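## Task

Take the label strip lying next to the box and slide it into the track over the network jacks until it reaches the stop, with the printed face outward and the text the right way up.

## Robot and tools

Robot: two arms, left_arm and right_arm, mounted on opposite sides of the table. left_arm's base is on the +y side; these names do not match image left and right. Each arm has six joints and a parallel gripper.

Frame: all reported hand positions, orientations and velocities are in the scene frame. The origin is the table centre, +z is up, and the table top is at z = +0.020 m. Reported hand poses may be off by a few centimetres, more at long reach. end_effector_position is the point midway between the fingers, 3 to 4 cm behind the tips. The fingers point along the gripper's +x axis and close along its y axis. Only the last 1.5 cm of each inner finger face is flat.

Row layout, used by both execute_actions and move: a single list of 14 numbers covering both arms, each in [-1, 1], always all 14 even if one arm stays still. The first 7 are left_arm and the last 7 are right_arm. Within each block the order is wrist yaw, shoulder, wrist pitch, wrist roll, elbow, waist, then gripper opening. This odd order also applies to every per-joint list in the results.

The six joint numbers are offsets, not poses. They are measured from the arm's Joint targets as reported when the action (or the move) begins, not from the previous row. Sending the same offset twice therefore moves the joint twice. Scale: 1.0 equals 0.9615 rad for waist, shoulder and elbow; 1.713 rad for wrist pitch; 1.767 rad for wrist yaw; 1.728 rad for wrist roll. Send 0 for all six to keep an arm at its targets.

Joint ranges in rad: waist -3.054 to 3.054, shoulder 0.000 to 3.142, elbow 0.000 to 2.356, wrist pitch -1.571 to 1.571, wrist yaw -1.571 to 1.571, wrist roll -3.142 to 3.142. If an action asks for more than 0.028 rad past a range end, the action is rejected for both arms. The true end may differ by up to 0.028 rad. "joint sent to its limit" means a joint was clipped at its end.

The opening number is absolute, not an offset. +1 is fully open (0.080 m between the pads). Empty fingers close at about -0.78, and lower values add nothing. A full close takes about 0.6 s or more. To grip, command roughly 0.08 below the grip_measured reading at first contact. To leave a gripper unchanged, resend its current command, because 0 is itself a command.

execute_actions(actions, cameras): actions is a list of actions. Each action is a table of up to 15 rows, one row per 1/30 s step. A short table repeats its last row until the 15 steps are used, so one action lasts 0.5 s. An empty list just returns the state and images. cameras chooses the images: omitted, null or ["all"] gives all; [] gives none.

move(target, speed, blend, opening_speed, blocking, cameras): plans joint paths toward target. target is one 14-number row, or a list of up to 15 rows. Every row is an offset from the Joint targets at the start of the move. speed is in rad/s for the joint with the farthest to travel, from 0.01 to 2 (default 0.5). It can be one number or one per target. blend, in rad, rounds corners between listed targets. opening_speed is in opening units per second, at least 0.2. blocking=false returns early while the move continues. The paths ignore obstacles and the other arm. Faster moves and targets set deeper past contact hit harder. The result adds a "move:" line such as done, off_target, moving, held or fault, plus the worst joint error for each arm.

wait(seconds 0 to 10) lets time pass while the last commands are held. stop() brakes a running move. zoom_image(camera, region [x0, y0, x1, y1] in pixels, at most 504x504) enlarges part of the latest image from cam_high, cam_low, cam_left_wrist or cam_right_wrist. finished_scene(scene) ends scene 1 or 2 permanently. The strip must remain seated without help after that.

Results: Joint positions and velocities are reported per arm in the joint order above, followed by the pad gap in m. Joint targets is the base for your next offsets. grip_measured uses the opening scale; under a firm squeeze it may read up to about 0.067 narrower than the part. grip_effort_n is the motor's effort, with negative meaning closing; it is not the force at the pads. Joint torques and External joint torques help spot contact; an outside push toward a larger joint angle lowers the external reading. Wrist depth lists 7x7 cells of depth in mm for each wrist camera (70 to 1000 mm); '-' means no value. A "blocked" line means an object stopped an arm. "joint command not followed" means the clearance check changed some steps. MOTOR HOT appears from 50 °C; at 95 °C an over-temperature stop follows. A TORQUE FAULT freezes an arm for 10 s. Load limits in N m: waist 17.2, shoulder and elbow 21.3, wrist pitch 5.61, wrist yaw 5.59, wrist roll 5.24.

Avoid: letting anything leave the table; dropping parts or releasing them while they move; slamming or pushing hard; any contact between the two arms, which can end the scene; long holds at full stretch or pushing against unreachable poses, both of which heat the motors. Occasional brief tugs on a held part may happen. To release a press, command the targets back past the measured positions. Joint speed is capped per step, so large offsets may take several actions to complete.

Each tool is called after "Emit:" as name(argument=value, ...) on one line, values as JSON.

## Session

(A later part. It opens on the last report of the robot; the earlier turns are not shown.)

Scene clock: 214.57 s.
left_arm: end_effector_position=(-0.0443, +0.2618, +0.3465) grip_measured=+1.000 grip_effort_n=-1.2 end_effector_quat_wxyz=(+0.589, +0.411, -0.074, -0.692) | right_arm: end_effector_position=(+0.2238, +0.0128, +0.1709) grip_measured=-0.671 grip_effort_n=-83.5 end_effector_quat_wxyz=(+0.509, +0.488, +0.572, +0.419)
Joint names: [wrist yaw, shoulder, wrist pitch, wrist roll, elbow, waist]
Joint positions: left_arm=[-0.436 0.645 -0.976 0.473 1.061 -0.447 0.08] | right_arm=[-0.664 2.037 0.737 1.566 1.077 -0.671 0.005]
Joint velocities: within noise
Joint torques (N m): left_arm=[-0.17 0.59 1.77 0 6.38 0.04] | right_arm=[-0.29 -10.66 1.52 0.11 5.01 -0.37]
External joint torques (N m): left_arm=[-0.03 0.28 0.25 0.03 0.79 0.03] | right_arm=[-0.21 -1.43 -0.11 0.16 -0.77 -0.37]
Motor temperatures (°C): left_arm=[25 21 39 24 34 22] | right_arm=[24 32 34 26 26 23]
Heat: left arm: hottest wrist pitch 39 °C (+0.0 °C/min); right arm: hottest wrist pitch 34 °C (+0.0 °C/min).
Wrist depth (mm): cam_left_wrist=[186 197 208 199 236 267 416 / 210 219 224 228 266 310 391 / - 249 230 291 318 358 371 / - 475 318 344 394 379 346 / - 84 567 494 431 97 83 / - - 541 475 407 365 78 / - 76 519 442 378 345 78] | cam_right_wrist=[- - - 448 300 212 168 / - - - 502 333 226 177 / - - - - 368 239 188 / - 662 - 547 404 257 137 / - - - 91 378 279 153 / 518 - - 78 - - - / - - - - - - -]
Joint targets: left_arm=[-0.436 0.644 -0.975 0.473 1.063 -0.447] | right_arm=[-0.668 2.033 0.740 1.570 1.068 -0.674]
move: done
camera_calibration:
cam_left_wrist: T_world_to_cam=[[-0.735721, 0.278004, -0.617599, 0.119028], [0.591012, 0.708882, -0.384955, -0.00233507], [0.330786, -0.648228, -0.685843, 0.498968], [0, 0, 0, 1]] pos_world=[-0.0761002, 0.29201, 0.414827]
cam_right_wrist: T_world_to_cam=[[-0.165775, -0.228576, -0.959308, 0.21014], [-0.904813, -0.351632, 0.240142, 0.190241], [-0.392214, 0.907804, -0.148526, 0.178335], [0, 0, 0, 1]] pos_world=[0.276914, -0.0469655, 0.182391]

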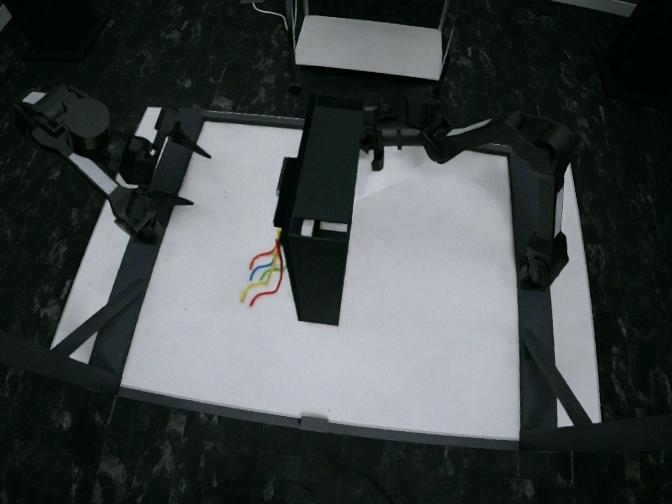

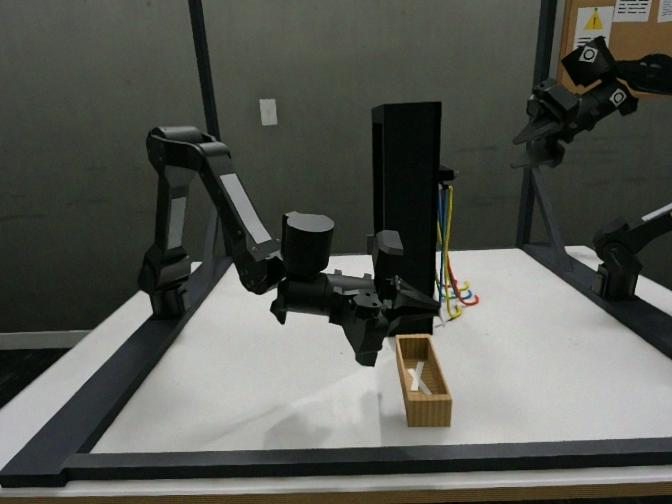

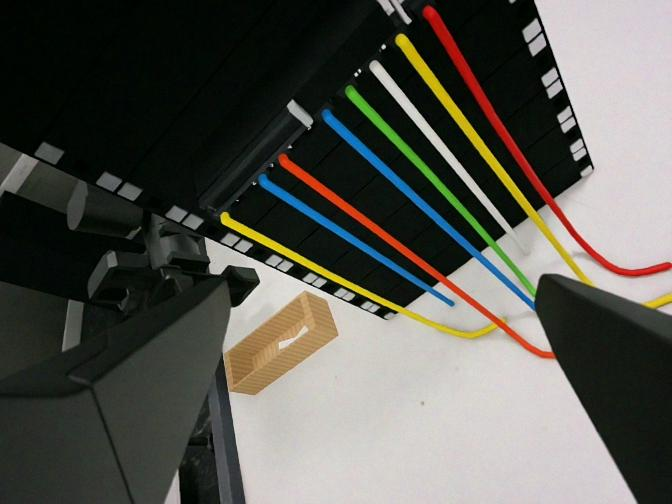

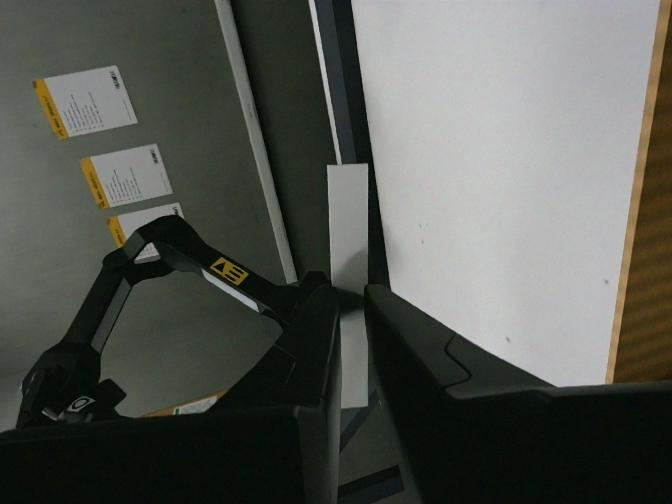

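Emit:
move(target=[0.335,-0.0047,0.311,0.314,-0.26,0.635,1,0,0,0.128,0,0,0,-0.78], speed=0.8, cameras=[])

Emit:
move(target=[0.335,-0.0047,0.311,0.314,-0.26,0.635,1,0,0,0,0,0,0,-0.78], speed=0.8, cameras=["cam_left_wrist"])

Scene clock: 258.30 s.
left_arm: end_effector_position=(-0.0069, +0.2039, +0.3471) grip_measured=+1.000 grip_effort_n=-1.2 end_effector_quat_wxyz=(+0.571, +0.407, -0.249, -0.668) | right_arm: end_effector_position=(+0.2265, +0.0163, +0.2111) grip_measured=-0.671 grip_effort_n=-83.5 end_effector_quat_wxyz=(+0.503, +0.500, +0.499, +0.498)
Joint names: [wrist yaw, shoulder, wrist pitch, wrist roll, elbow, waist]
Joint positions: left_arm=[0.151 0.645 -0.446 1.013 0.825 0.159 0.08] | right_arm=[-0.664 2.037 0.957 1.566 1.076 -0.671 0.005]
Joint velocities: within noise
Joint torques (N m): left_arm=[0.15 -0.86 2.08 0.05 5.48 0.39] | right_arm=[-0.16 -10.63 1.53 0.06 5.03 -0.39]
External joint torques (N m): left_arm=[0.12 -0.33 0.4 0.09 -1 0.39] | right_arm=[-0.17 -1.42 -0.08 0.11 -0.72 -0.32]
Motor temperatures (°C): left_arm=[25 21 39 24 34 21] | right_arm=[24 36 36 26 27 23]
Heat: left arm: hottest wrist pitch 39 °C (+0.0 °C/min); right arm: hottest shoulder 36 °C (+6.1 °C/min).
Wrist depth (mm): cam_left_wrist=[- 154 162 170 171 161 196 / - 166 176 185 161 201 211 / 177 181 190 195 175 228 243 / - 198 210 185 236 253 271 / - 84 419 253 266 104 83 / - - 396 539 459 400 78 / - 76 - 551 428 376 78] | cam_right_wrist=[- - - - 592 350 248 / - - - - 511 361 252 / - - - - 522 365 256 / - - - 677 586 376 257 / - 521 619 91 563 384 264 / 433 - - 78 - - - / - - - - - - -]
Joint targets: left_arm=[0.156 0.640 -0.442 1.016 0.813 0.163] | right_arm=[-0.668 2.033 0.959 1.570 1.068 -0.674]
move: done
No camera images: "cameras" was empty.

Scene clock: 259.67 s.
left_arm: end_effector_position=(+0.0669, +0.2113, +0.3481) grip_measured=+1.000 grip_effort_n=-0.7 end_effector_quat_wxyz=(+0.506, +0.498, -0.502, -0.494) | right_arm: end_effector_position=(+0.2265, +0.0163, +0.2111) grip_measured=-0.671 grip_effort_n=-83.5 end_effector_quat_wxyz=(+0.503, +0.500, +0.499, +0.498)
Joint names: [wrist yaw, shoulder, wrist pitch, wrist roll, elbow, waist]
Joint positions: left_arm=[0.743 0.641 0.088 1.556 0.575 0.77 0.08] | right_arm=[-0.664 2.037 0.957 1.566 1.076 -0.671 0.005]
Joint velocities: within noise
Joint torques (N m): left_arm=[0.11 -1.05 1.81 0.04 5.66 0.43] | right_arm=[-0.16 -10.67 1.51 0.07 5.03 -0.39]
External joint torques (N m): left_arm=[0.13 -0.43 0.37 0.09 -0.91 0.42] | right_arm=[-0.16 -1.48 -0.09 0.13 -0.69 -0.38]
Motor temperatures (°C): left_arm=[25 21 40 24 34 22] | right_arm=[24 36 36 26 27 23]
Heat: left arm: hottest wrist pitch 40 °C (+1.0 °C/min); right arm: hottest shoulder 36 °C (+6.0 °C/min).
Wrist depth (mm): cam_left_wrist=[- - 185 183 172 177 178 / - - 195 194 192 188 190 / - - 210 208 208 207 206 / - - - - 459 648 482 / - 84 - - 377 104 84 / - - - - - - 78 / - 76 - - - - 78] | cam_right_wrist=[- - - - 594 351 248 / - - - - 507 357 252 / - - - - 518 366 256 / - - - - 597 372 258 / - 383 411 91 566 384 265 / 356 - - 78 - - - / - - - - - - -]
Joint targets: left_arm=[0.748 0.635 0.091 1.558 0.563 0.774] | right_arm=[-0.668 2.033 0.959 1.570 1.068 -0.674]
move: done
camera_calibration:
cam_left_wrist: T_world_to_cam=[[0.0265337, -0.0473282, -0.998527, 0.36617], [0.906133, 0.422974, 0.00403038, -0.127698], [0.42216, -0.904905, 0.0541087, 0.221127], [0, 0, 0, 1]] pos_world=[0.0126445, 0.271442, 0.35418]
Images, in order (width x height): cam_left_wrist 672x504.

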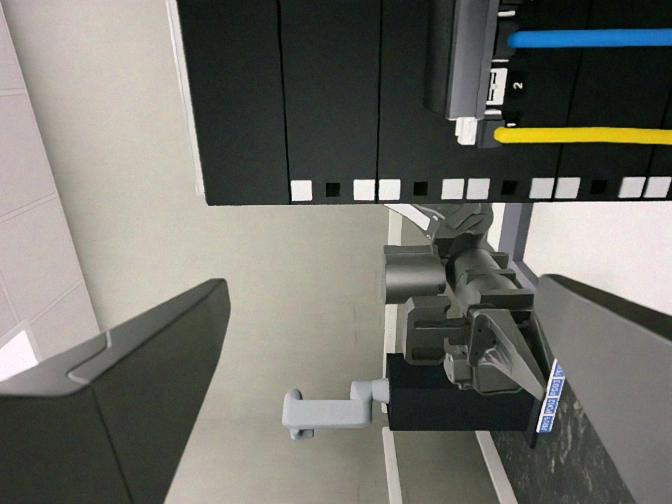

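Emit:
zoom_image(camera="cam_left_wrist", region=[520, 350, 580, 440])

Emit:
zoom_image(camera="cam_left_wrist", region=[400, 0, 540, 160])

Scaled by 5.600.

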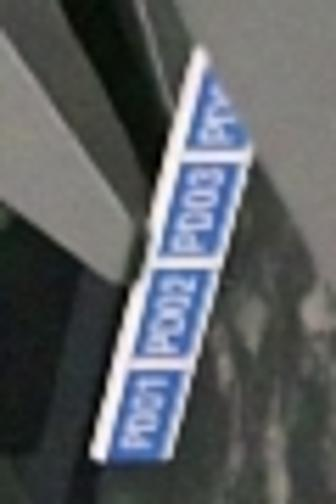

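Scaled by 3.150.

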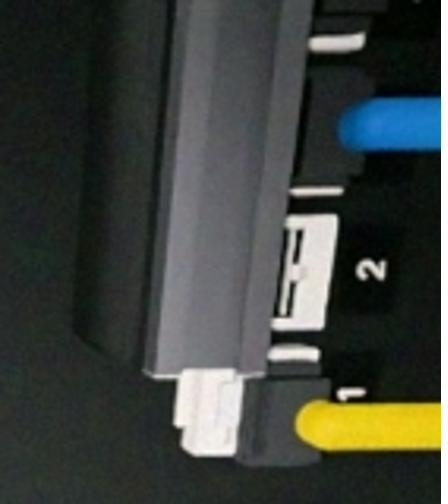

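Emit:
move(target=[0.16,0.5724,0.2938,0,0.0478,0.2943,0.3,0.0532,0.2252,-0.0289,0,0.285,0.0988,-0.78], speed=0.7, cameras=[])

Emit:
move(target=[0.16,0.5724,0.2938,0,0.0478,0.2943,0.3,0,0,0,0,0,0,-0.78], speed=0.7)

Scene clock: 294.20 s.
left_arm: end_effector_position=(+0.1747, +0.1876, +0.3018) grip_measured=+0.303 grip_effort_n=-17.4 end_effector_quat_wxyz=(+0.505, +0.499, -0.496, -0.500) | right_arm: end_effector_position=(+0.2263, +0.0822, +0.1975) grip_measured=-0.671 grip_effort_n=-83.5 end_effector_quat_wxyz=(+0.501, +0.500, +0.495, +0.504)
Joint names: [wrist yaw, shoulder, wrist pitch, wrist roll, elbow, waist]
Joint positions: left_arm=[1.025 1.179 0.591 1.558 0.593 1.053 0.049] | right_arm=[-0.578 2.235 0.911 1.566 1.334 -0.581 0.005]
Joint velocities: within noise
Joint torques (N m): left_arm=[0.13 -2.49 1.62 0 8.65 0.35] | right_arm=[0.16 -10.07 1.27 0.06 7.16 0.12]
External joint torques (N m): left_arm=[0.14 0.89 0.33 0.05 2.44 0.33] | right_arm=[0.15 0.65 -0.36 0.11 1.21 0.19]
Motor temperatures (°C): left_arm=[25 21 43 24 34 22] | right_arm=[24 37 37 26 27 23]
Heat: left arm: hottest wrist pitch 43 °C (+4.1 °C/min); right arm: hottest shoulder 37 °C (+3.0 °C/min).
Wrist depth (mm): cam_left_wrist=[- - - 483 - 591 413 / - - - 419 387 573 415 / - - - - 336 539 410 / - - - - 244 225 227 / - - 84 - 267 90 186 / - - 88 - - 81 - / - - - - - - -] | cam_right_wrist=[- - - - - 326 229 / - - - - 570 332 231 / - - - - 592 337 234 / 242 248 245 - 495 343 238 / 222 202 232 91 483 350 241 / - - - 78 - - - / - - - - - - -]
Joint targets: left_arm=[1.030 1.185 0.594 1.558 0.609 1.057] | right_arm=[-0.574 2.249 0.909 1.570 1.342 -0.579]
move: done
No camera images: "cameras" was empty.

Scene clock: 295.57 s.
left_arm: end_effector_position=(+0.2692, +0.2283, +0.2158) grip_measured=+0.303 grip_effort_n=-17.0 end_effector_quat_wxyz=(+0.504, +0.501, -0.497, -0.498) | right_arm: end_effector_position=(+0.2263, +0.0822, +0.1975) grip_measured=-0.671 grip_effort_n=-83.5 end_effector_quat_wxyz=(+0.501, +0.500, +0.495, +0.504)
Joint names: [wrist yaw, shoulder, wrist pitch, wrist roll, elbow, waist]
Joint positions: left_arm=[1.308 1.727 1.095 1.558 0.642 1.337 0.049] | right_arm=[-0.578 2.235 0.911 1.566 1.334 -0.581 0.005]
Joint velocities: within noise
Joint torques (N m): left_arm=[0.15 -4.73 1.4 0 6.43 0.22] | right_arm=[0.15 -10.02 1.28 0.06 7.13 0.09]
External joint torques (N m): left_arm=[0.15 1.07 0.28 0.05 1.82 0.26] | right_arm=[0.14 0.66 -0.34 0.11 1.19 0.16]
Motor temperatures (°C): left_arm=[25 21 43 24 34 22] | right_arm=[24 37 37 26 27 23]
Heat: left arm: hottest wrist pitch 43 °C (+4.0 °C/min); right arm: hottest shoulder 37 °C (+3.0 °C/min).
Wrist depth (mm): cam_left_wrist=[- - 447 336 226 383 257 / - - 259 235 188 259 236 / - - - 284 562 408 253 / - - - - - 423 285 / - - 85 - - 90 249 / - - 88 - - 81 - / - - - - - - -] | cam_right_wrist=[- - - - 407 323 229 / - 241 248 239 271 332 229 / - - 286 280 472 336 234 / - 410 - - 497 345 237 / - 461 479 91 488 351 241 / - - - 78 - - - / - - - - - - -]
Joint targets: left_arm=[1.313 1.736 1.097 1.558 0.655 1.340] | right_arm=[-0.574 2.249 0.909 1.570 1.342 -0.579]
move: done
camera_calibration:
cam_left_wrist: T_world_to_cam=[[0.0229327, -0.0338483, -0.999164, 0.227597], [0.905151, 0.425043, 0.00637589, -0.318369], [0.424471, -0.90454, 0.0403852, 0.160447], [0, 0, 0, 1]] pos_world=[0.214848, 0.288155, 0.222957]
cam_right_wrist: T_world_to_cam=[[-0.0249621, -0.0487825, -0.998497, 0.213006], [-0.923377, -0.381619, 0.0417285, 0.256378], [-0.383081, 0.923032, -0.0355187, 0.0945929], [0, 0, 0, 1]] pos_world=[0.278288, 0.0209174, 0.205348]

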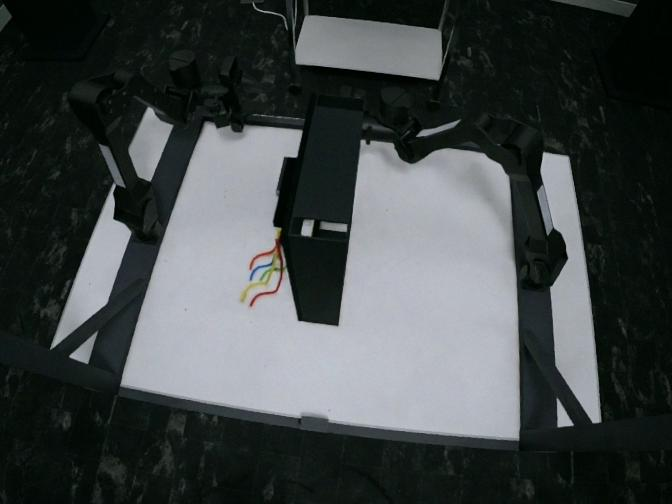

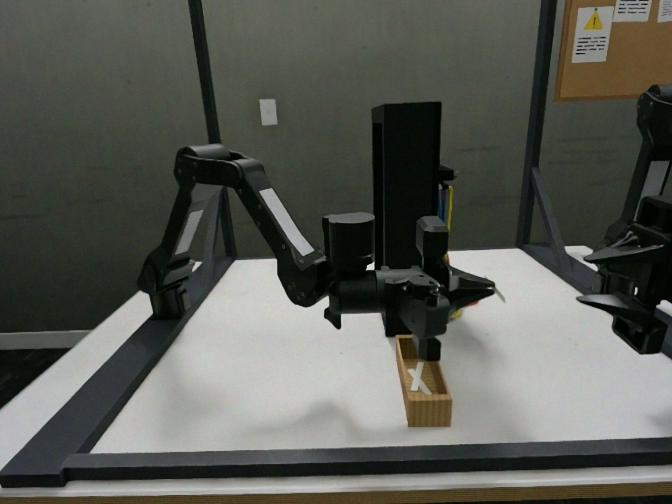

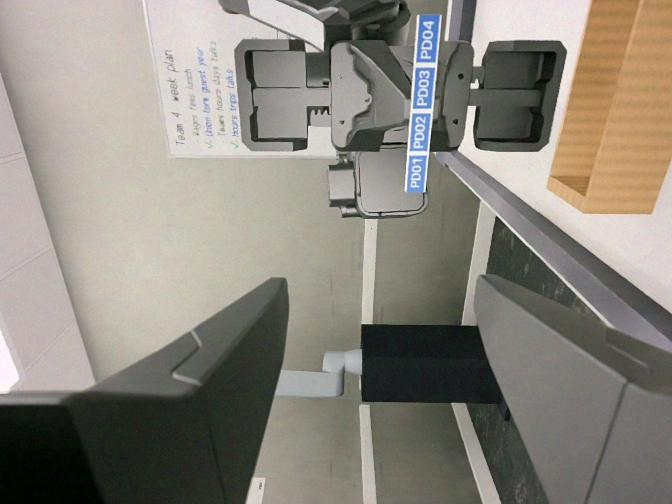

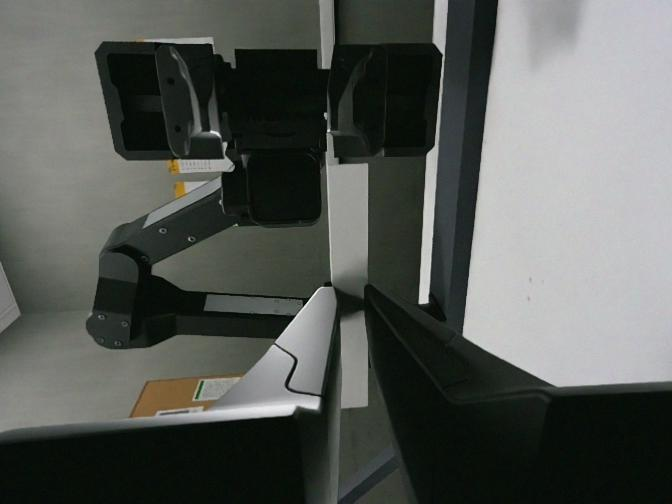

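Emit:
move(target=[-0.0934,0.0827,0.053,0,-0.0478,-0.1706,0.3,0,0,0,0,0,0,-0.78], speed=0.3, cameras=["cam_left_wrist","cam_right_wrist"])

Scene clock: 324.33 s.
left_arm: end_effector_position=(+0.2534, +0.1837, +0.1940) grip_measured=+0.303 grip_effort_n=-17.4 end_effector_quat_wxyz=(+0.505, +0.498, -0.494, -0.503) | right_arm: end_effector_position=(+0.2263, +0.0822, +0.1975) grip_measured=-0.671 grip_effort_n=-83.5 end_effector_quat_wxyz=(+0.501, +0.500, +0.495, +0.504)
Joint names: [wrist yaw, shoulder, wrist pitch, wrist roll, elbow, waist]
Joint positions: left_arm=[1.153 1.806 1.186 1.558 0.618 1.178 0.049] | right_arm=[-0.578 2.235 0.911 1.566 1.334 -0.581 0.005]
Joint velocities: within noise
Joint torques (N m): left_arm=[-0.16 -4.95 1.53 -0.01 3.41 -0.12] | right_arm=[0.15 -9.94 1.28 0.07 7.2 0.1]
External joint torques (N m): left_arm=[-0.15 1.05 0.33 0.04 -0.88 -0.15] | right_arm=[0.15 0.81 -0.35 0.13 1.22 0.15]
Motor temperatures (°C): left_arm=[25 23 41 24 33 22] | right_arm=[24 37 37 26 29 23]
Heat: left arm: hottest wrist pitch 41 °C (+0.0 °C/min); right arm: hottest shoulder 37 °C (+1.0 °C/min).
Wrist depth (mm): cam_left_wrist=[- - 380 317 781 385 218 / - - 215 168 194 215 198 / - - 229 155 210 250 209 / - - - 250 - 350 224 / - - 84 - - 90 238 / - - 88 - - 81 - / - - - - - - -] | cam_right_wrist=[- - - - - 324 229 / - 205 188 217 203 294 231 / - 217 203 218 222 317 235 / - 384 367 105 497 345 237 / - 447 460 91 491 350 241 / - - - 78 - - - / - - - - - - -]
Joint targets: left_arm=[1.148 1.815 1.188 1.558 0.609 1.176] | right_arm=[-0.574 2.249 0.909 1.570 1.342 -0.579]
move: done
camera_calibration:
cam_left_wrist: T_world_to_cam=[[0.0104192, -0.0302051, -0.999489, 0.207175], [0.906784, 0.421583, -0.00328768, -0.282859], [0.421467, -0.906287, 0.0317821, 0.130504], [0, 0, 0, 1]] pos_world=[0.19933, 0.243781, 0.201992]
cam_right_wrist: T_world_to_cam=[[-0.0249621, -0.0487825, -0.998497, 0.213006], [-0.923377, -0.381619, 0.0417285, 0.256378], [-0.383081, 0.923032, -0.0355187, 0.0945929], [0, 0, 0, 1]] pos_world=[0.278288, 0.0209174, 0.205348]
Images, in order (width x height): cam_left_wrist 672x504, cam_right_wrist 672x504.

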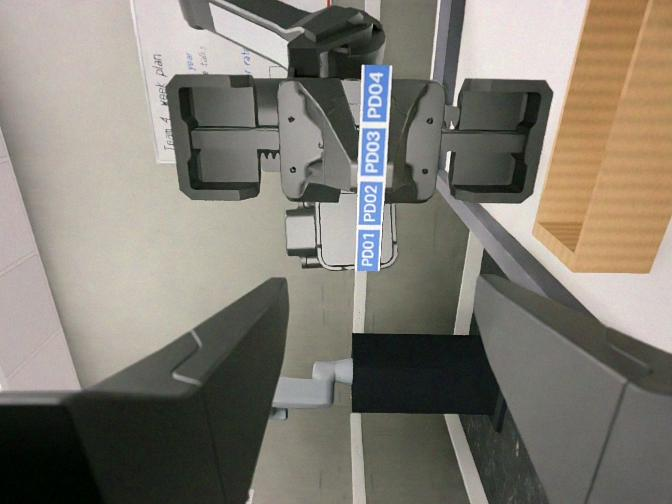

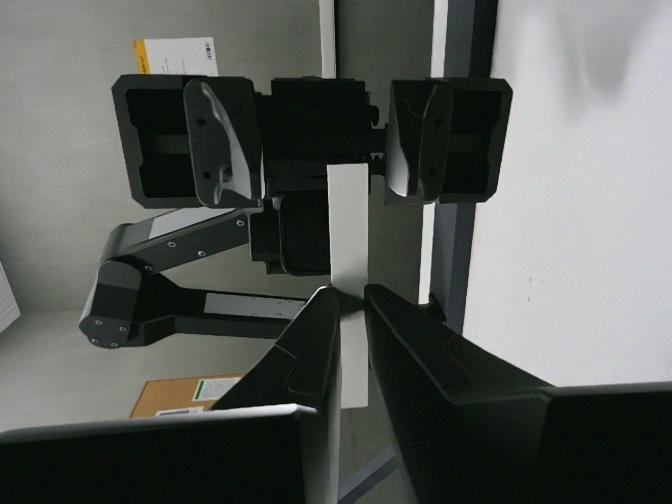

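Emit:
move(target=[-0.0481,0.0486,-0.0114,0,0.0978,-0.0872,0.0,0,0,0,0,0,0,-0.78], speed=0.25, cameras=["cam_left_wrist","cam_right_wrist"])

Scene clock: 357.57 s.
left_arm: end_effector_position=(+0.2579, +0.1534, +0.1962) grip_measured=+0.003 grip_effort_n=-17.0 end_effector_quat_wxyz=(+0.505, +0.499, -0.497, -0.499) | right_arm: end_effector_position=(+0.2263, +0.0822, +0.1975) grip_measured=-0.671 grip_effort_n=-83.5 end_effector_quat_wxyz=(+0.501, +0.500, +0.495, +0.504)
Joint names: [wrist yaw, shoulder, wrist pitch, wrist roll, elbow, waist]
Joint positions: left_arm=[1.068 1.852 1.169 1.558 0.69 1.095 0.035] | right_arm=[-0.578 2.235 0.911 1.566 1.334 -0.581 0.005]
Joint velocities: within noise
Joint torques (N m): left_arm=[-0.15 -5.38 1.35 0.02 6.16 -0.28] | right_arm=[0.15 -9.99 1.28 0.08 7.13 0.06]
External joint torques (N m): left_arm=[-0.15 1.14 0.08 0.07 1.7 -0.27] | right_arm=[0.15 0.95 -0.4 0.13 1.03 0.08]
Motor temperatures (°C): left_arm=[25 24 41 24 30 22] | right_arm=[24 37 37 26 30 23]
Heat: left arm: hottest wrist pitch 41 °C (-2.0 °C/min); right arm: hottest shoulder 37 °C (+0.0 °C/min).
Wrist depth (mm): cam_left_wrist=[- - 343 278 - 361 201 / - 181 184 137 160 185 212 / - 196 197 167 174 196 224 / - - - 217 - 364 195 / - - 77 - - 83 240 / - - - - - 79 - / - - - - - - -] | cam_right_wrist=[- - - - - 323 227 / - 180 152 190 168 195 232 / - 184 170 185 184 282 234 / - 363 328 104 502 344 237 / - 432 452 91 485 349 241 / - - - 78 - - - / - - - - - - -]
Joint targets: left_arm=[1.063 1.862 1.169 1.558 0.703 1.092] | right_arm=[-0.574 2.249 0.909 1.570 1.342 -0.579]
move: done
camera_calibration:
cam_left_wrist: T_world_to_cam=[[0.0193094, -0.0346666, -0.999212, 0.206732], [0.90598, 0.423312, 0.00282137, -0.275467], [0.42288, -0.905321, 0.0395812, 0.0990287], [0, 0, 0, 1]] pos_world=[0.203699, 0.213428, 0.203427]
cam_right_wrist: T_world_to_cam=[[-0.0249621, -0.0487825, -0.998497, 0.213006], [-0.923377, -0.381619, 0.0417285, 0.256378], [-0.383081, 0.923032, -0.0355187, 0.0945929], [0, 0, 0, 1]] pos_world=[0.278288, 0.0209174, 0.205348]
Images, in order (width x height): cam_left_wrist 672x504, cam_right_wrist 672x504.

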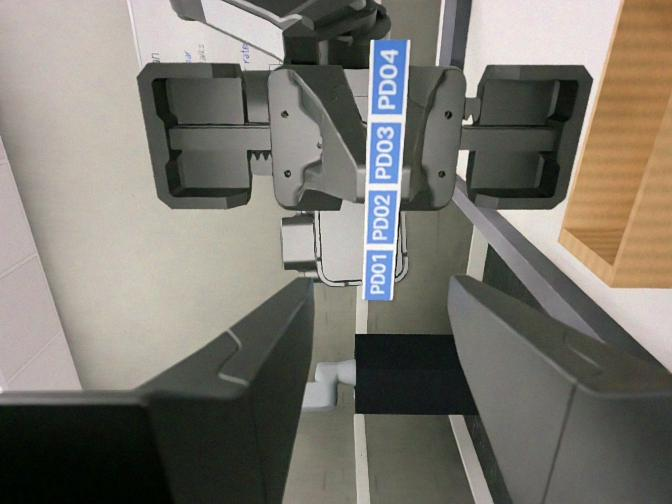

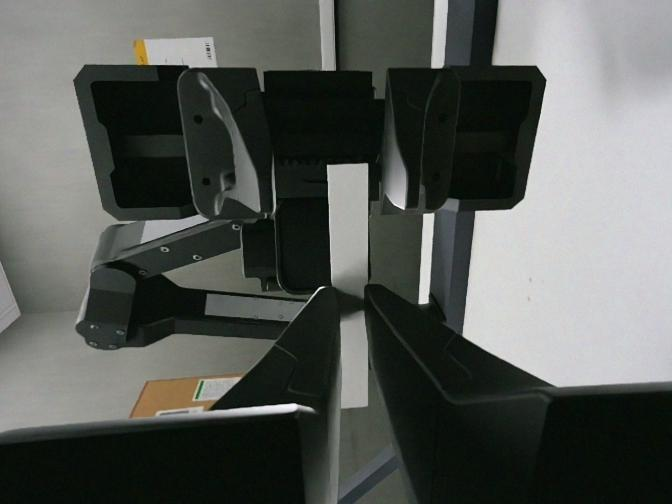

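Emit:
move(target=[-0.0246,0.0125,-0.0112,0,0.0277,-0.0441,0.0,0,0,0,0,0,0,-0.78], speed=0.15, cameras=["cam_left_wrist","cam_right_wrist"])

Scene clock: 375.90 s.
left_arm: end_effector_position=(+0.2568, +0.1389, +0.1969) grip_measured=+0.003 grip_effort_n=-17.4 end_effector_quat_wxyz=(+0.505, +0.499, -0.495, -0.500) | right_arm: end_effector_position=(+0.2263, +0.0822, +0.1975) grip_measured=-0.671 grip_effort_n=-83.5 end_effector_quat_wxyz=(+0.501, +0.500, +0.495, +0.504)
Joint names: [wrist yaw, shoulder, wrist pitch, wrist roll, elbow, waist]
Joint positions: left_arm=[1.024 1.864 1.15 1.558 0.717 1.053 0.035] | right_arm=[-0.578 2.235 0.911 1.566 1.334 -0.581 0.005]
Joint velocities: within noise
Joint torques (N m): left_arm=[-0.16 -5.55 1.37 0 6.3 -0.25] | right_arm=[0.15 -9.99 1.27 0.08 7.15 0.07]
External joint torques (N m): left_arm=[-0.15 1.08 0.09 0.05 1.79 -0.25] | right_arm=[0.15 0.73 -0.36 0.14 1.2 0.15]
Motor temperatures (°C): left_arm=[25 24 40 24 32 22] | right_arm=[24 37 37 26 30 23]
Heat: left arm: hottest wrist pitch 40 °C (-1.0 °C/min); right arm: hottest shoulder 37 °C (+0.0 °C/min).
Wrist depth (mm): cam_left_wrist=[- - 326 262 567 382 191 / - 163 167 123 141 174 196 / - 175 180 114 148 186 215 / - - - 203 - 356 215 / - - 77 - - 83 239 / - - - - - 79 - / - - - - - - -] | cam_right_wrist=[- - - - - 324 229 / 153 168 134 175 148 181 231 / - 170 121 171 162 194 234 / - 347 208 104 490 339 238 / - 426 449 91 488 350 241 / - - - 78 - - - / - - - - - - -]
Joint targets: left_arm=[1.020 1.874 1.149 1.558 0.730 1.049] | right_arm=[-0.574 2.249 0.909 1.570 1.342 -0.579]
move: done
camera_calibration:
cam_left_wrist: T_world_to_cam=[[0.0152838, -0.0325581, -0.999353, 0.207795], [0.905339, 0.42469, 0.0000099169, -0.26778], [0.424415, -0.904753, 0.035967, 0.0865946], [0, 0, 0, 1]] pos_world=[0.202503, 0.198836, 0.204548]
cam_right_wrist: T_world_to_cam=[[-0.0249621, -0.0487825, -0.998497, 0.213006], [-0.923377, -0.381619, 0.0417285, 0.256378], [-0.383081, 0.923032, -0.0355187, 0.0945929], [0, 0, 0, 1]] pos_world=[0.278288, 0.0209174, 0.205348]
Images, in order (width x height): cam_left_wrist 672x504, cam_right_wrist 672x504.

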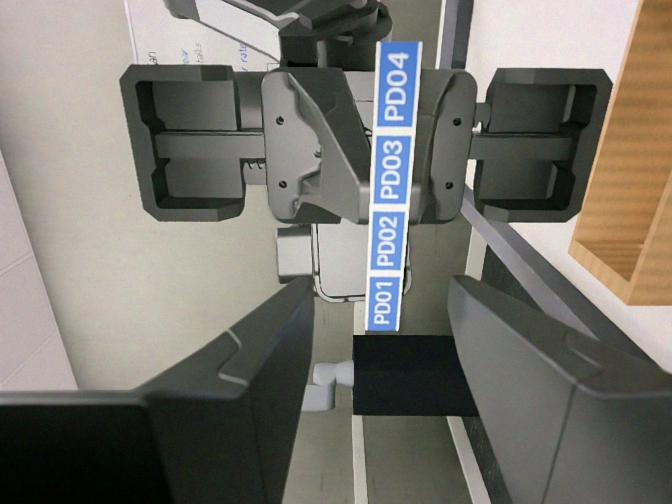

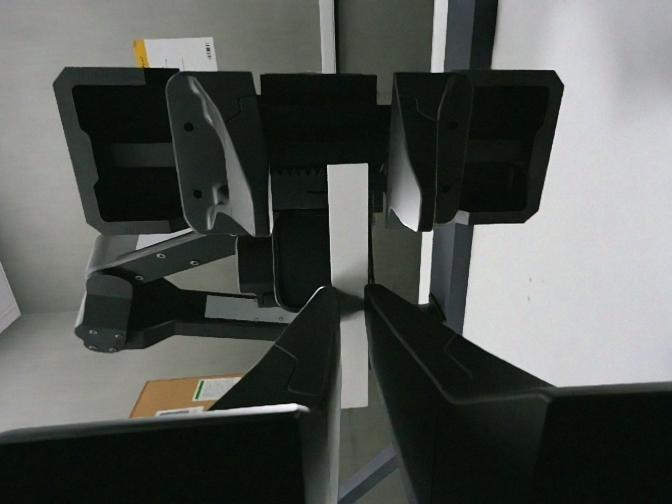

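Emit:
move(target=[0,0,0,0,0,0,-0.72,0,0,0,0,0,0,-0.78], opening_speed=0.4, cameras=["cam_left_wrist","cam_right_wrist"])

Scene clock: 387.63 s.
left_arm: end_effector_position=(+0.2570, +0.1388, +0.1966) grip_measured=-0.649 grip_effort_n=-83.5 end_effector_quat_wxyz=(+0.506, +0.499, -0.495, -0.501) | right_arm: end_effector_position=(+0.2263, +0.0823, +0.1978) grip_measured=-0.671 grip_effort_n=-83.5 end_effector_quat_wxyz=(+0.501, +0.500, +0.495, +0.504)
Joint names: [wrist yaw, shoulder, wrist pitch, wrist roll, elbow, waist]
Joint positions: left_arm=[1.024 1.865 1.149 1.558 0.718 1.053 0.006] | right_arm=[-0.578 2.235 0.911 1.566 1.335 -0.581 0.005]
Joint velocities: within noise
Joint torques (N m): left_arm=[-0.16 -5.71 1.44 0 6.23 -0.24] | right_arm=[0.14 -9.96 1.29 0.06 7.12 0.09]
External joint torques (N m): left_arm=[-0.16 1.06 0.13 0.05 1.65 -0.21] | right_arm=[0.14 0.79 -0.35 0.12 1.15 0.09]
Motor temperatures (°C): left_arm=[25 24 39 24 32 22] | right_arm=[24 37 37 26 31 23]
Heat: left arm: hottest wrist pitch 39 °C (-2.0 °C/min); right arm: hottest shoulder 37 °C (+0.0 °C/min).
Wrist depth (mm): cam_left_wrist=[- - 327 260 610 381 191 / - 162 167 130 142 174 196 / - 176 179 111 158 186 215 / - - - 203 - 335 215 / - - - 77 91 - 240 / - - - - - - 222 / - - - - - - -] | cam_right_wrist=[- - - - - 327 229 / 155 170 144 146 159 182 232 / - 179 159 106 176 194 236 / - 347 209 105 491 343 239 / - 422 447 91 480 348 242 / - - - 78 - - - / - - - - - - -]
Joint targets: left_arm=[1.020 1.874 1.149 1.558 0.730 1.049] | right_arm=[-0.574 2.249 0.909 1.570 1.342 -0.579]
move: done
camera_calibration:
cam_left_wrist: T_world_to_cam=[[0.0143012, -0.0319729, -0.999386, 0.207653], [0.905338, 0.42469, -0.000631549, -0.267773], [0.42445, -0.904774, 0.0350199, 0.0866092], [0, 0, 0, 1]] pos_world=[0.202694, 0.198722, 0.204323]
cam_right_wrist: T_world_to_cam=[[-0.0245452, -0.048145, -0.998539, 0.213173], [-0.923395, -0.381645, 0.0410992, 0.256592], [-0.383066, 0.923054, -0.0350893, 0.0944478], [0, 0, 0, 1]] pos_world=[0.278348, 0.0210099, 0.20563]
Images, in order (width x height): cam_left_wrist 672x504, cam_right_wrist 672x504.

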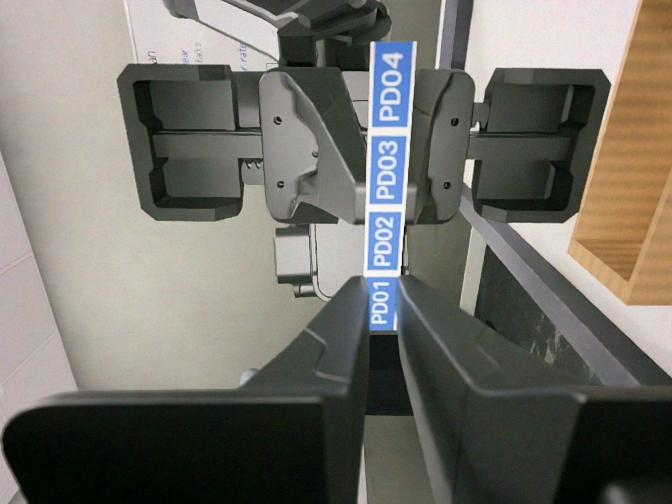

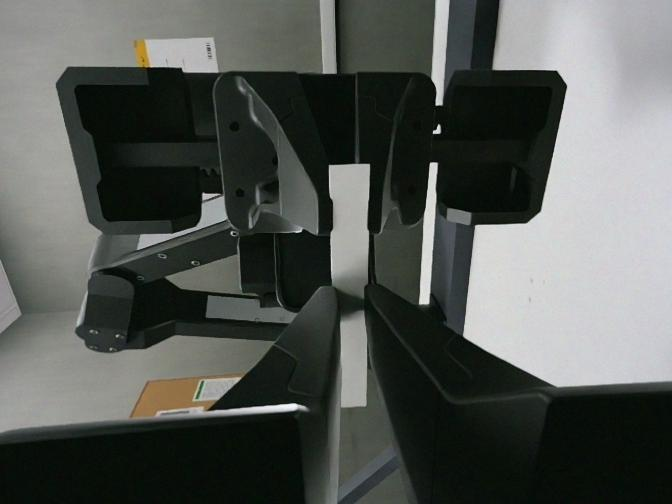

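Emit:
move(target=[[0,0,0,0,0,0,-0.74,0,0,0,0,0,0,0.0],[0,0,0,0,0,0,-0.74,-0.0532,-0.2247,0.0298,0,-0.285,-0.0988,0.0]], speed=0.3, opening_speed=0.5, cameras=["cam_left_wrist"])

Emit:
zoom_image(camera="cam_left_wrist", region=[320, 20, 450, 350])

Scene clock: 399.80 s.
left_arm: end_effector_position=(+0.2570, +0.1388, +0.1966) grip_measured=-0.649 grip_effort_n=-83.5 end_effector_quat_wxyz=(+0.506, +0.499, -0.495, -0.501) | right_arm: end_effector_position=(+0.2274, +0.0165, +0.2083) grip_measured=-0.003 grip_effort_n=15.1 end_effector_quat_wxyz=(+0.503, +0.500, +0.500, +0.496)
Joint names: [wrist yaw, shoulder, wrist pitch, wrist roll, elbow, waist]
Joint positions: left_arm=[1.024 1.865 1.149 1.558 0.718 1.053 0.006] | right_arm=[-0.664 2.044 0.958 1.566 1.077 -0.672 0.035]
Joint velocities: within noise
Joint torques (N m): left_arm=[-0.15 -5.72 1.43 0 6.25 -0.27] | right_arm=[-0.16 -11.43 1.51 0.07 4.92 -0.14]
External joint torques (N m): left_arm=[-0.14 1.03 0.13 0.05 1.68 -0.31] | right_arm=[-0.16 -2.14 -0.11 0.13 -0.84 -0.12]
Motor temperatures (°C): left_arm=[25 24 38 24 32 22] | right_arm=[24 37 37 26 31 23]
Heat: left arm: hottest wrist pitch 38 °C (-3.0 °C/min); right arm: hottest shoulder 37 °C (+0.0 °C/min).
Wrist depth (mm): cam_left_wrist=[- - 378 331 598 384 191 / - - 211 232 217 332 202 / - - 246 255 249 356 214 / - - - 276 - 354 215 / - - - 77 91 - 240 / - - - - - - 222 / - - - - - - -] | cam_right_wrist=[- - - - 471 342 244 / - 232 228 199 241 314 247 / - - 245 219 261 336 251 / - 432 519 272 587 365 256 / - 485 101 592 97 335 259 / - - 85 - - - - / - - - - - - -]
Joint targets: left_arm=[1.020 1.874 1.149 1.558 0.730 1.049] | right_arm=[-0.668 2.033 0.960 1.570 1.068 -0.674]
move: done
camera_calibration:
cam_left_wrist: T_world_to_cam=[[0.0143012, -0.0319729, -0.999386, 0.207653], [0.905338, 0.42469, -0.000631549, -0.267773], [0.42445, -0.904774, 0.0350199, 0.0866092], [0, 0, 0, 1]] pos_world=[0.202694, 0.198722, 0.204323]
Images, in order (width x height): cam_left_wrist 672x504.

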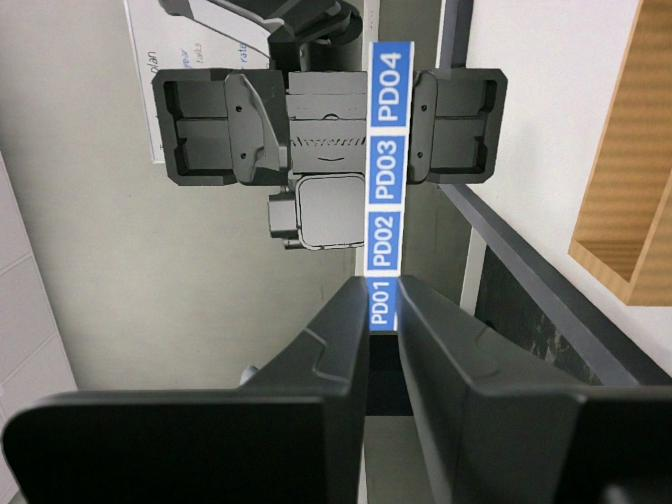

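Scaled by 1.527.

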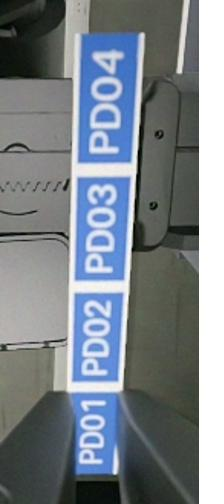

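Emit:
move(target=[-0.026,-0.5575,-0.246,0,-0.127,-0.0484,-0.74,0,0,0,0,0,0,0.0], speed=0.6, cameras=[])

Emit:
move(target=[[-0.026,-0.5575,-0.246,0,-0.127,-0.0484,-0.74,0,0,0,0,0,0,0.0],[-0.1724,-0.3228,-0.1622,0,-0.0177,-0.3157,-0.74,0,0,0,0,0,0,0.0]], speed=[0.6,0.2], blend=0.02, cameras=["cam_left_wrist"])

Emit:
zoom_image(camera="cam_left_wrist", region=[330, 0, 500, 160])

Scene clock: 441.07 s.
left_arm: end_effector_position=(+0.1928, +0.1635, +0.2808) grip_measured=-0.649 grip_effort_n=-83.5 end_effector_quat_wxyz=(+0.506, +0.499, -0.494, -0.502) | right_arm: end_effector_position=(+0.2274, +0.0165, +0.2083) grip_measured=-0.003 grip_effort_n=14.7 end_effector_quat_wxyz=(+0.503, +0.500, +0.500, +0.496)
Joint names: [wrist yaw, shoulder, wrist pitch, wrist roll, elbow, waist]
Joint positions: left_arm=[0.979 1.35 0.729 1.558 0.619 1.007 0.006] | right_arm=[-0.664 2.044 0.958 1.566 1.077 -0.672 0.035]
Joint velocities: within noise
Joint torques (N m): left_arm=[-0.14 -5.73 1.41 0 5.01 -0.25] | right_arm=[-0.15 -11.41 1.53 0.07 4.93 -0.25]
External joint torques (N m): left_arm=[-0.15 -1.41 0.09 0.05 -0.92 -0.23] | right_arm=[-0.15 -2.09 -0.1 0.13 -0.85 -0.25]
Motor temperatures (°C): left_arm=[25 25 38 24 32 22] | right_arm=[24 43 37 26 28 23]
Heat: left arm: hottest wrist pitch 38 °C (-1.0 °C/min); right arm: hottest shoulder 43 °C (+6.1 °C/min).
Wrist depth (mm): cam_left_wrist=[- - 500 - - 575 377 / - - - 414 381 565 378 / - - - 282 284 285 359 / - - - 285 234 271 355 / - - - 77 91 - 362 / - - - - - - 348 / - - - - - - -] | cam_right_wrist=[- - - - 474 342 246 / - - - - 496 352 247 / - 341 356 - 557 360 251 / 282 267 261 302 587 367 256 / - - 92 582 97 333 260 / - - 86 - - - - / - - - - - - -]
Joint targets: left_arm=[0.974 1.338 0.728 1.558 0.608 1.003] | right_arm=[-0.668 2.033 0.960 1.570 1.068 -0.674]
move: done
No camera images: "cameras" was empty.

Scene clock: 443.80 s.
left_arm: end_effector_position=(+0.1069, +0.1499, +0.3151) grip_measured=-0.649 grip_effort_n=-83.5 end_effector_quat_wxyz=(+0.506, +0.499, -0.493, -0.502) | right_arm: end_effector_position=(+0.2274, +0.0165, +0.2083) grip_measured=-0.003 grip_effort_n=15.1 end_effector_quat_wxyz=(+0.503, +0.500, +0.500, +0.496)
Joint names: [wrist yaw, shoulder, wrist pitch, wrist roll, elbow, waist]
Joint positions: left_arm=[0.674 1.022 0.447 1.558 0.573 0.704 0.006] | right_arm=[-0.664 2.044 0.958 1.566 1.077 -0.672 0.035]
Joint velocities: within noise
Joint torques (N m): left_arm=[-0.19 -1.85 1.86 0 9.22 -0.28] | right_arm=[-0.17 -11.46 1.51 0.06 4.96 -0.2]
External joint torques (N m): left_arm=[-0.19 0.89 0.39 0.05 2.62 -0.27] | right_arm=[-0.17 -2.22 -0.1 0.12 -0.76 -0.2]
Motor temperatures (°C): left_arm=[25 25 38 24 32 22] | right_arm=[24 43 37 26 28 23]
Heat: left arm: hottest wrist pitch 38 °C (-1.0 °C/min); right arm: hottest shoulder 43 °C (+6.0 °C/min).
Wrist depth (mm): cam_left_wrist=[127 127 127 128 123 128 128 / 138 136 135 135 134 136 137 / - - - 440 399 629 423 / - - - 406 377 590 427 / - - - 77 91 303 371 / - - - - - - 385 / - - - - - - -] | cam_right_wrist=[- - - - 477 342 245 / - - - - 494 348 248 / - - - - 552 355 251 / - - - - 576 367 256 / 357 359 92 574 97 332 260 / - - 86 - - - - / - - - - - - -]
Joint targets: left_arm=[0.669 1.028 0.450 1.558 0.591 0.699] | right_arm=[-0.668 2.034 0.960 1.570 1.068 -0.674]
move: done
camera_calibration:
cam_left_wrist: T_world_to_cam=[[0.0118836, -0.0296198, -0.999491, 0.328497], [0.905011, 0.425384, -0.00184591, -0.136147], [0.425222, -0.904528, 0.0318613, 0.157061], [0, 0, 0, 1]] pos_world=[0.0525255, 0.209711, 0.323074]
Images, in order (width x height): cam_left_wrist 672x504.

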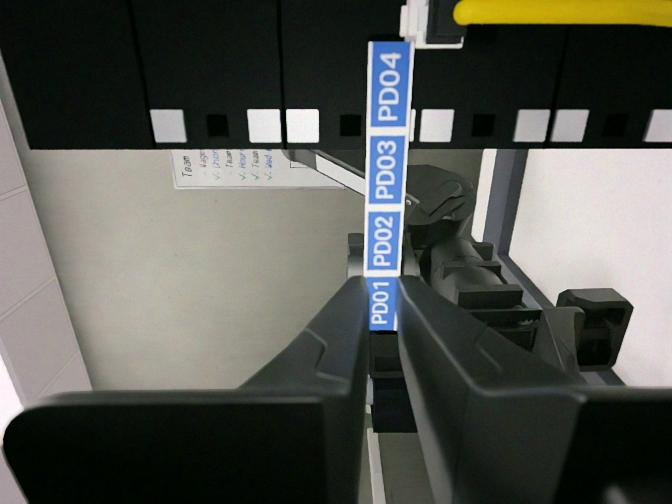

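Scaled by 2.965.

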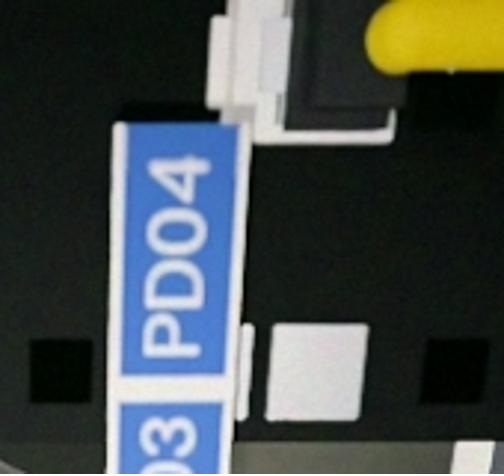

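Emit:
move(target=[-0.0215,-0.0468,-0.0131,0,-0.0364,-0.0385,-0.74,0,0,0,0,0,0,0.0], speed=0.15, cameras=["cam_left_wrist"])

Emit:
zoom_image(camera="cam_left_wrist", region=[340, 0, 480, 120])

Scene clock: 463.73 s.
left_arm: end_effector_position=(+0.0980, +0.1499, +0.3180) grip_measured=-0.649 grip_effort_n=-83.5 end_effector_quat_wxyz=(+0.506, +0.499, -0.495, -0.499) | right_arm: end_effector_position=(+0.2274, +0.0165, +0.2083) grip_measured=-0.003 grip_effort_n=15.1 end_effector_quat_wxyz=(+0.503, +0.500, +0.500, +0.496)
Joint names: [wrist yaw, shoulder, wrist pitch, wrist roll, elbow, waist]
Joint positions: left_arm=[0.636 0.992 0.428 1.558 0.567 0.667 0.006] | right_arm=[-0.664 2.044 0.958 1.566 1.077 -0.672 0.035]
Joint velocities: within noise
Joint torques (N m): left_arm=[-0.17 -3.61 1.63 0.01 5.68 -0.31] | right_arm=[-0.16 -11.39 1.52 0.06 4.9 -0.23]
External joint torques (N m): left_arm=[-0.17 -1.02 0.15 0.06 -0.96 -0.29] | right_arm=[-0.16 -2.07 -0.12 0.12 -0.88 -0.23]
Motor temperatures (°C): left_arm=[25 24 41 24 38 22] | right_arm=[24 45 37 26 28 23]
Heat: left arm: hottest wrist pitch 41 °C (+3.0 °C/min); right arm: hottest shoulder 45 °C (+7.0 °C/min).
Wrist depth (mm): cam_left_wrist=[127 127 127 127 107 126 126 / 138 136 134 134 134 138 136 / - - - 142 144 562 390 / - - - - 385 605 429 / - - - 77 90 305 375 / - - - - - - 393 / - - - - - - -] | cam_right_wrist=[- - - - 478 342 243 / - - - - 493 351 248 / - - - - 559 359 250 / - - - - 578 364 258 / 366 365 92 575 97 333 261 / - - 86 - - - - / - - - - - - -]
Joint targets: left_arm=[0.631 0.983 0.428 1.558 0.556 0.663] | right_arm=[-0.668 2.034 0.960 1.570 1.068 -0.674]
move: done
camera_calibration:
cam_left_wrist: T_world_to_cam=[[0.0154455, -0.0341099, -0.999299, 0.331764], [0.904365, 0.426759, -0.000588795, -0.128714], [0.42648, -0.903722, 0.0374393, 0.158702], [0, 0, 0, 1]] pos_world=[0.0435965, 0.209669, 0.325514]
Images, in order (width x height): cam_left_wrist 672x504.

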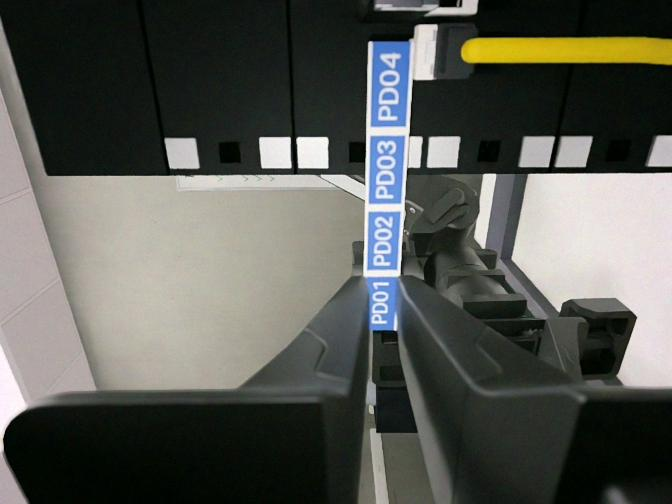

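Scaled by 3.600.

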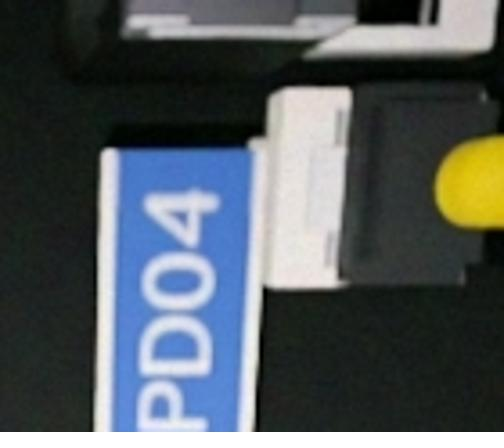

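Emit:
move(target=[-0.0158,0.0562,0.0234,0,0,-0.0291,-0.74,0,0,0,0,0,0,0.0], speed=0.15, cameras=["cam_left_wrist"])

Emit:
zoom_image(camera="cam_left_wrist", region=[340, 0, 480, 120])

Scene clock: 490.27 s.
left_arm: end_effector_position=(+0.0976, +0.1411, +0.3129) grip_measured=-0.649 grip_effort_n=-83.5 end_effector_quat_wxyz=(+0.506, +0.499, -0.494, -0.501) | right_arm: end_effector_position=(+0.2274, +0.0165, +0.2083) grip_measured=-0.003 grip_effort_n=15.1 end_effector_quat_wxyz=(+0.503, +0.500, +0.500, +0.496)
Joint names: [wrist yaw, shoulder, wrist pitch, wrist roll, elbow, waist]
Joint positions: left_arm=[0.608 1.031 0.465 1.558 0.567 0.639 0.006] | right_arm=[-0.664 2.044 0.958 1.566 1.077 -0.672 0.035]
Joint velocities: within noise
Joint torques (N m): left_arm=[-0.17 -1.93 1.89 0 5.75 -0.33] | right_arm=[-0.18 -11.42 1.51 0.08 4.93 -0.16]
External joint torques (N m): left_arm=[-0.17 0.84 0.39 0.05 -0.85 -0.34] | right_arm=[-0.17 -2.19 -0.1 0.14 -0.79 -0.16]
Motor temperatures (°C): left_arm=[25 24 41 24 35 22] | right_arm=[24 45 38 26 28 23]
Heat: left arm: hottest wrist pitch 41 °C (+3.0 °C/min); right arm: hottest shoulder 45 °C (+3.0 °C/min).
Wrist depth (mm): cam_left_wrist=[- 119 119 118 98 117 117 / - 128 128 126 126 128 128 / - 137 137 134 134 138 138 / - - - - 381 583 417 / - - - 77 91 306 370 / - - - - - - 365 / - - - - - - -] | cam_right_wrist=[- - - - 472 345 244 / - - - - 498 351 247 / - - - - 556 356 253 / - - - - 581 366 256 / - 362 92 563 97 333 260 / - - 86 - - - - / - - - - - - -]
Joint targets: left_arm=[0.603 1.037 0.468 1.558 0.556 0.634] | right_arm=[-0.668 2.034 0.960 1.570 1.068 -0.674]
move: done
camera_calibration:
cam_left_wrist: T_world_to_cam=[[0.0131411, -0.0310691, -0.999431, 0.326162], [0.904525, 0.426417, -0.0013627, -0.124299], [0.426217, -0.903993, 0.0337064, 0.152423], [0, 0, 0, 1]] pos_world=[0.0431801, 0.200926, 0.320669]
Images, in order (width x height): cam_left_wrist 672x504.

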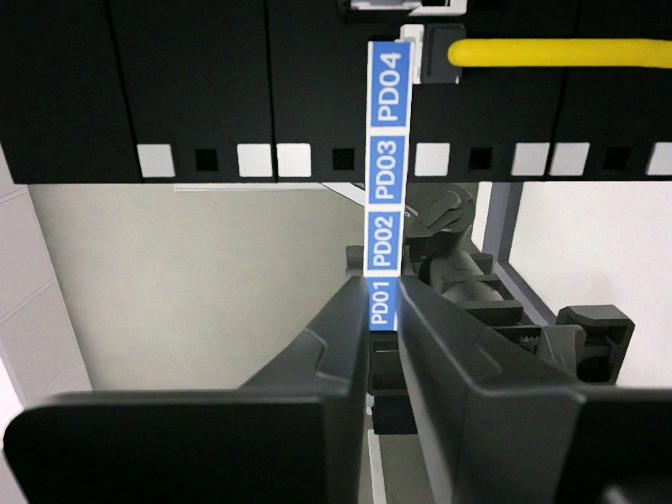

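Scaled by 3.600.

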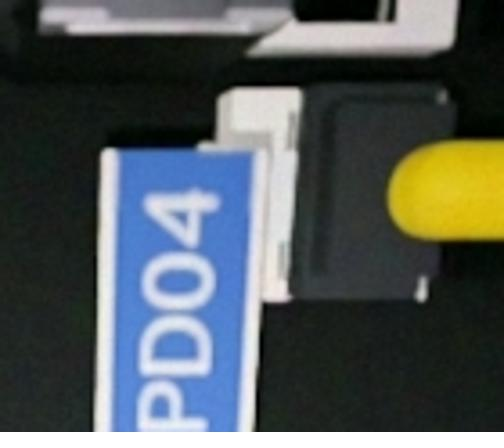

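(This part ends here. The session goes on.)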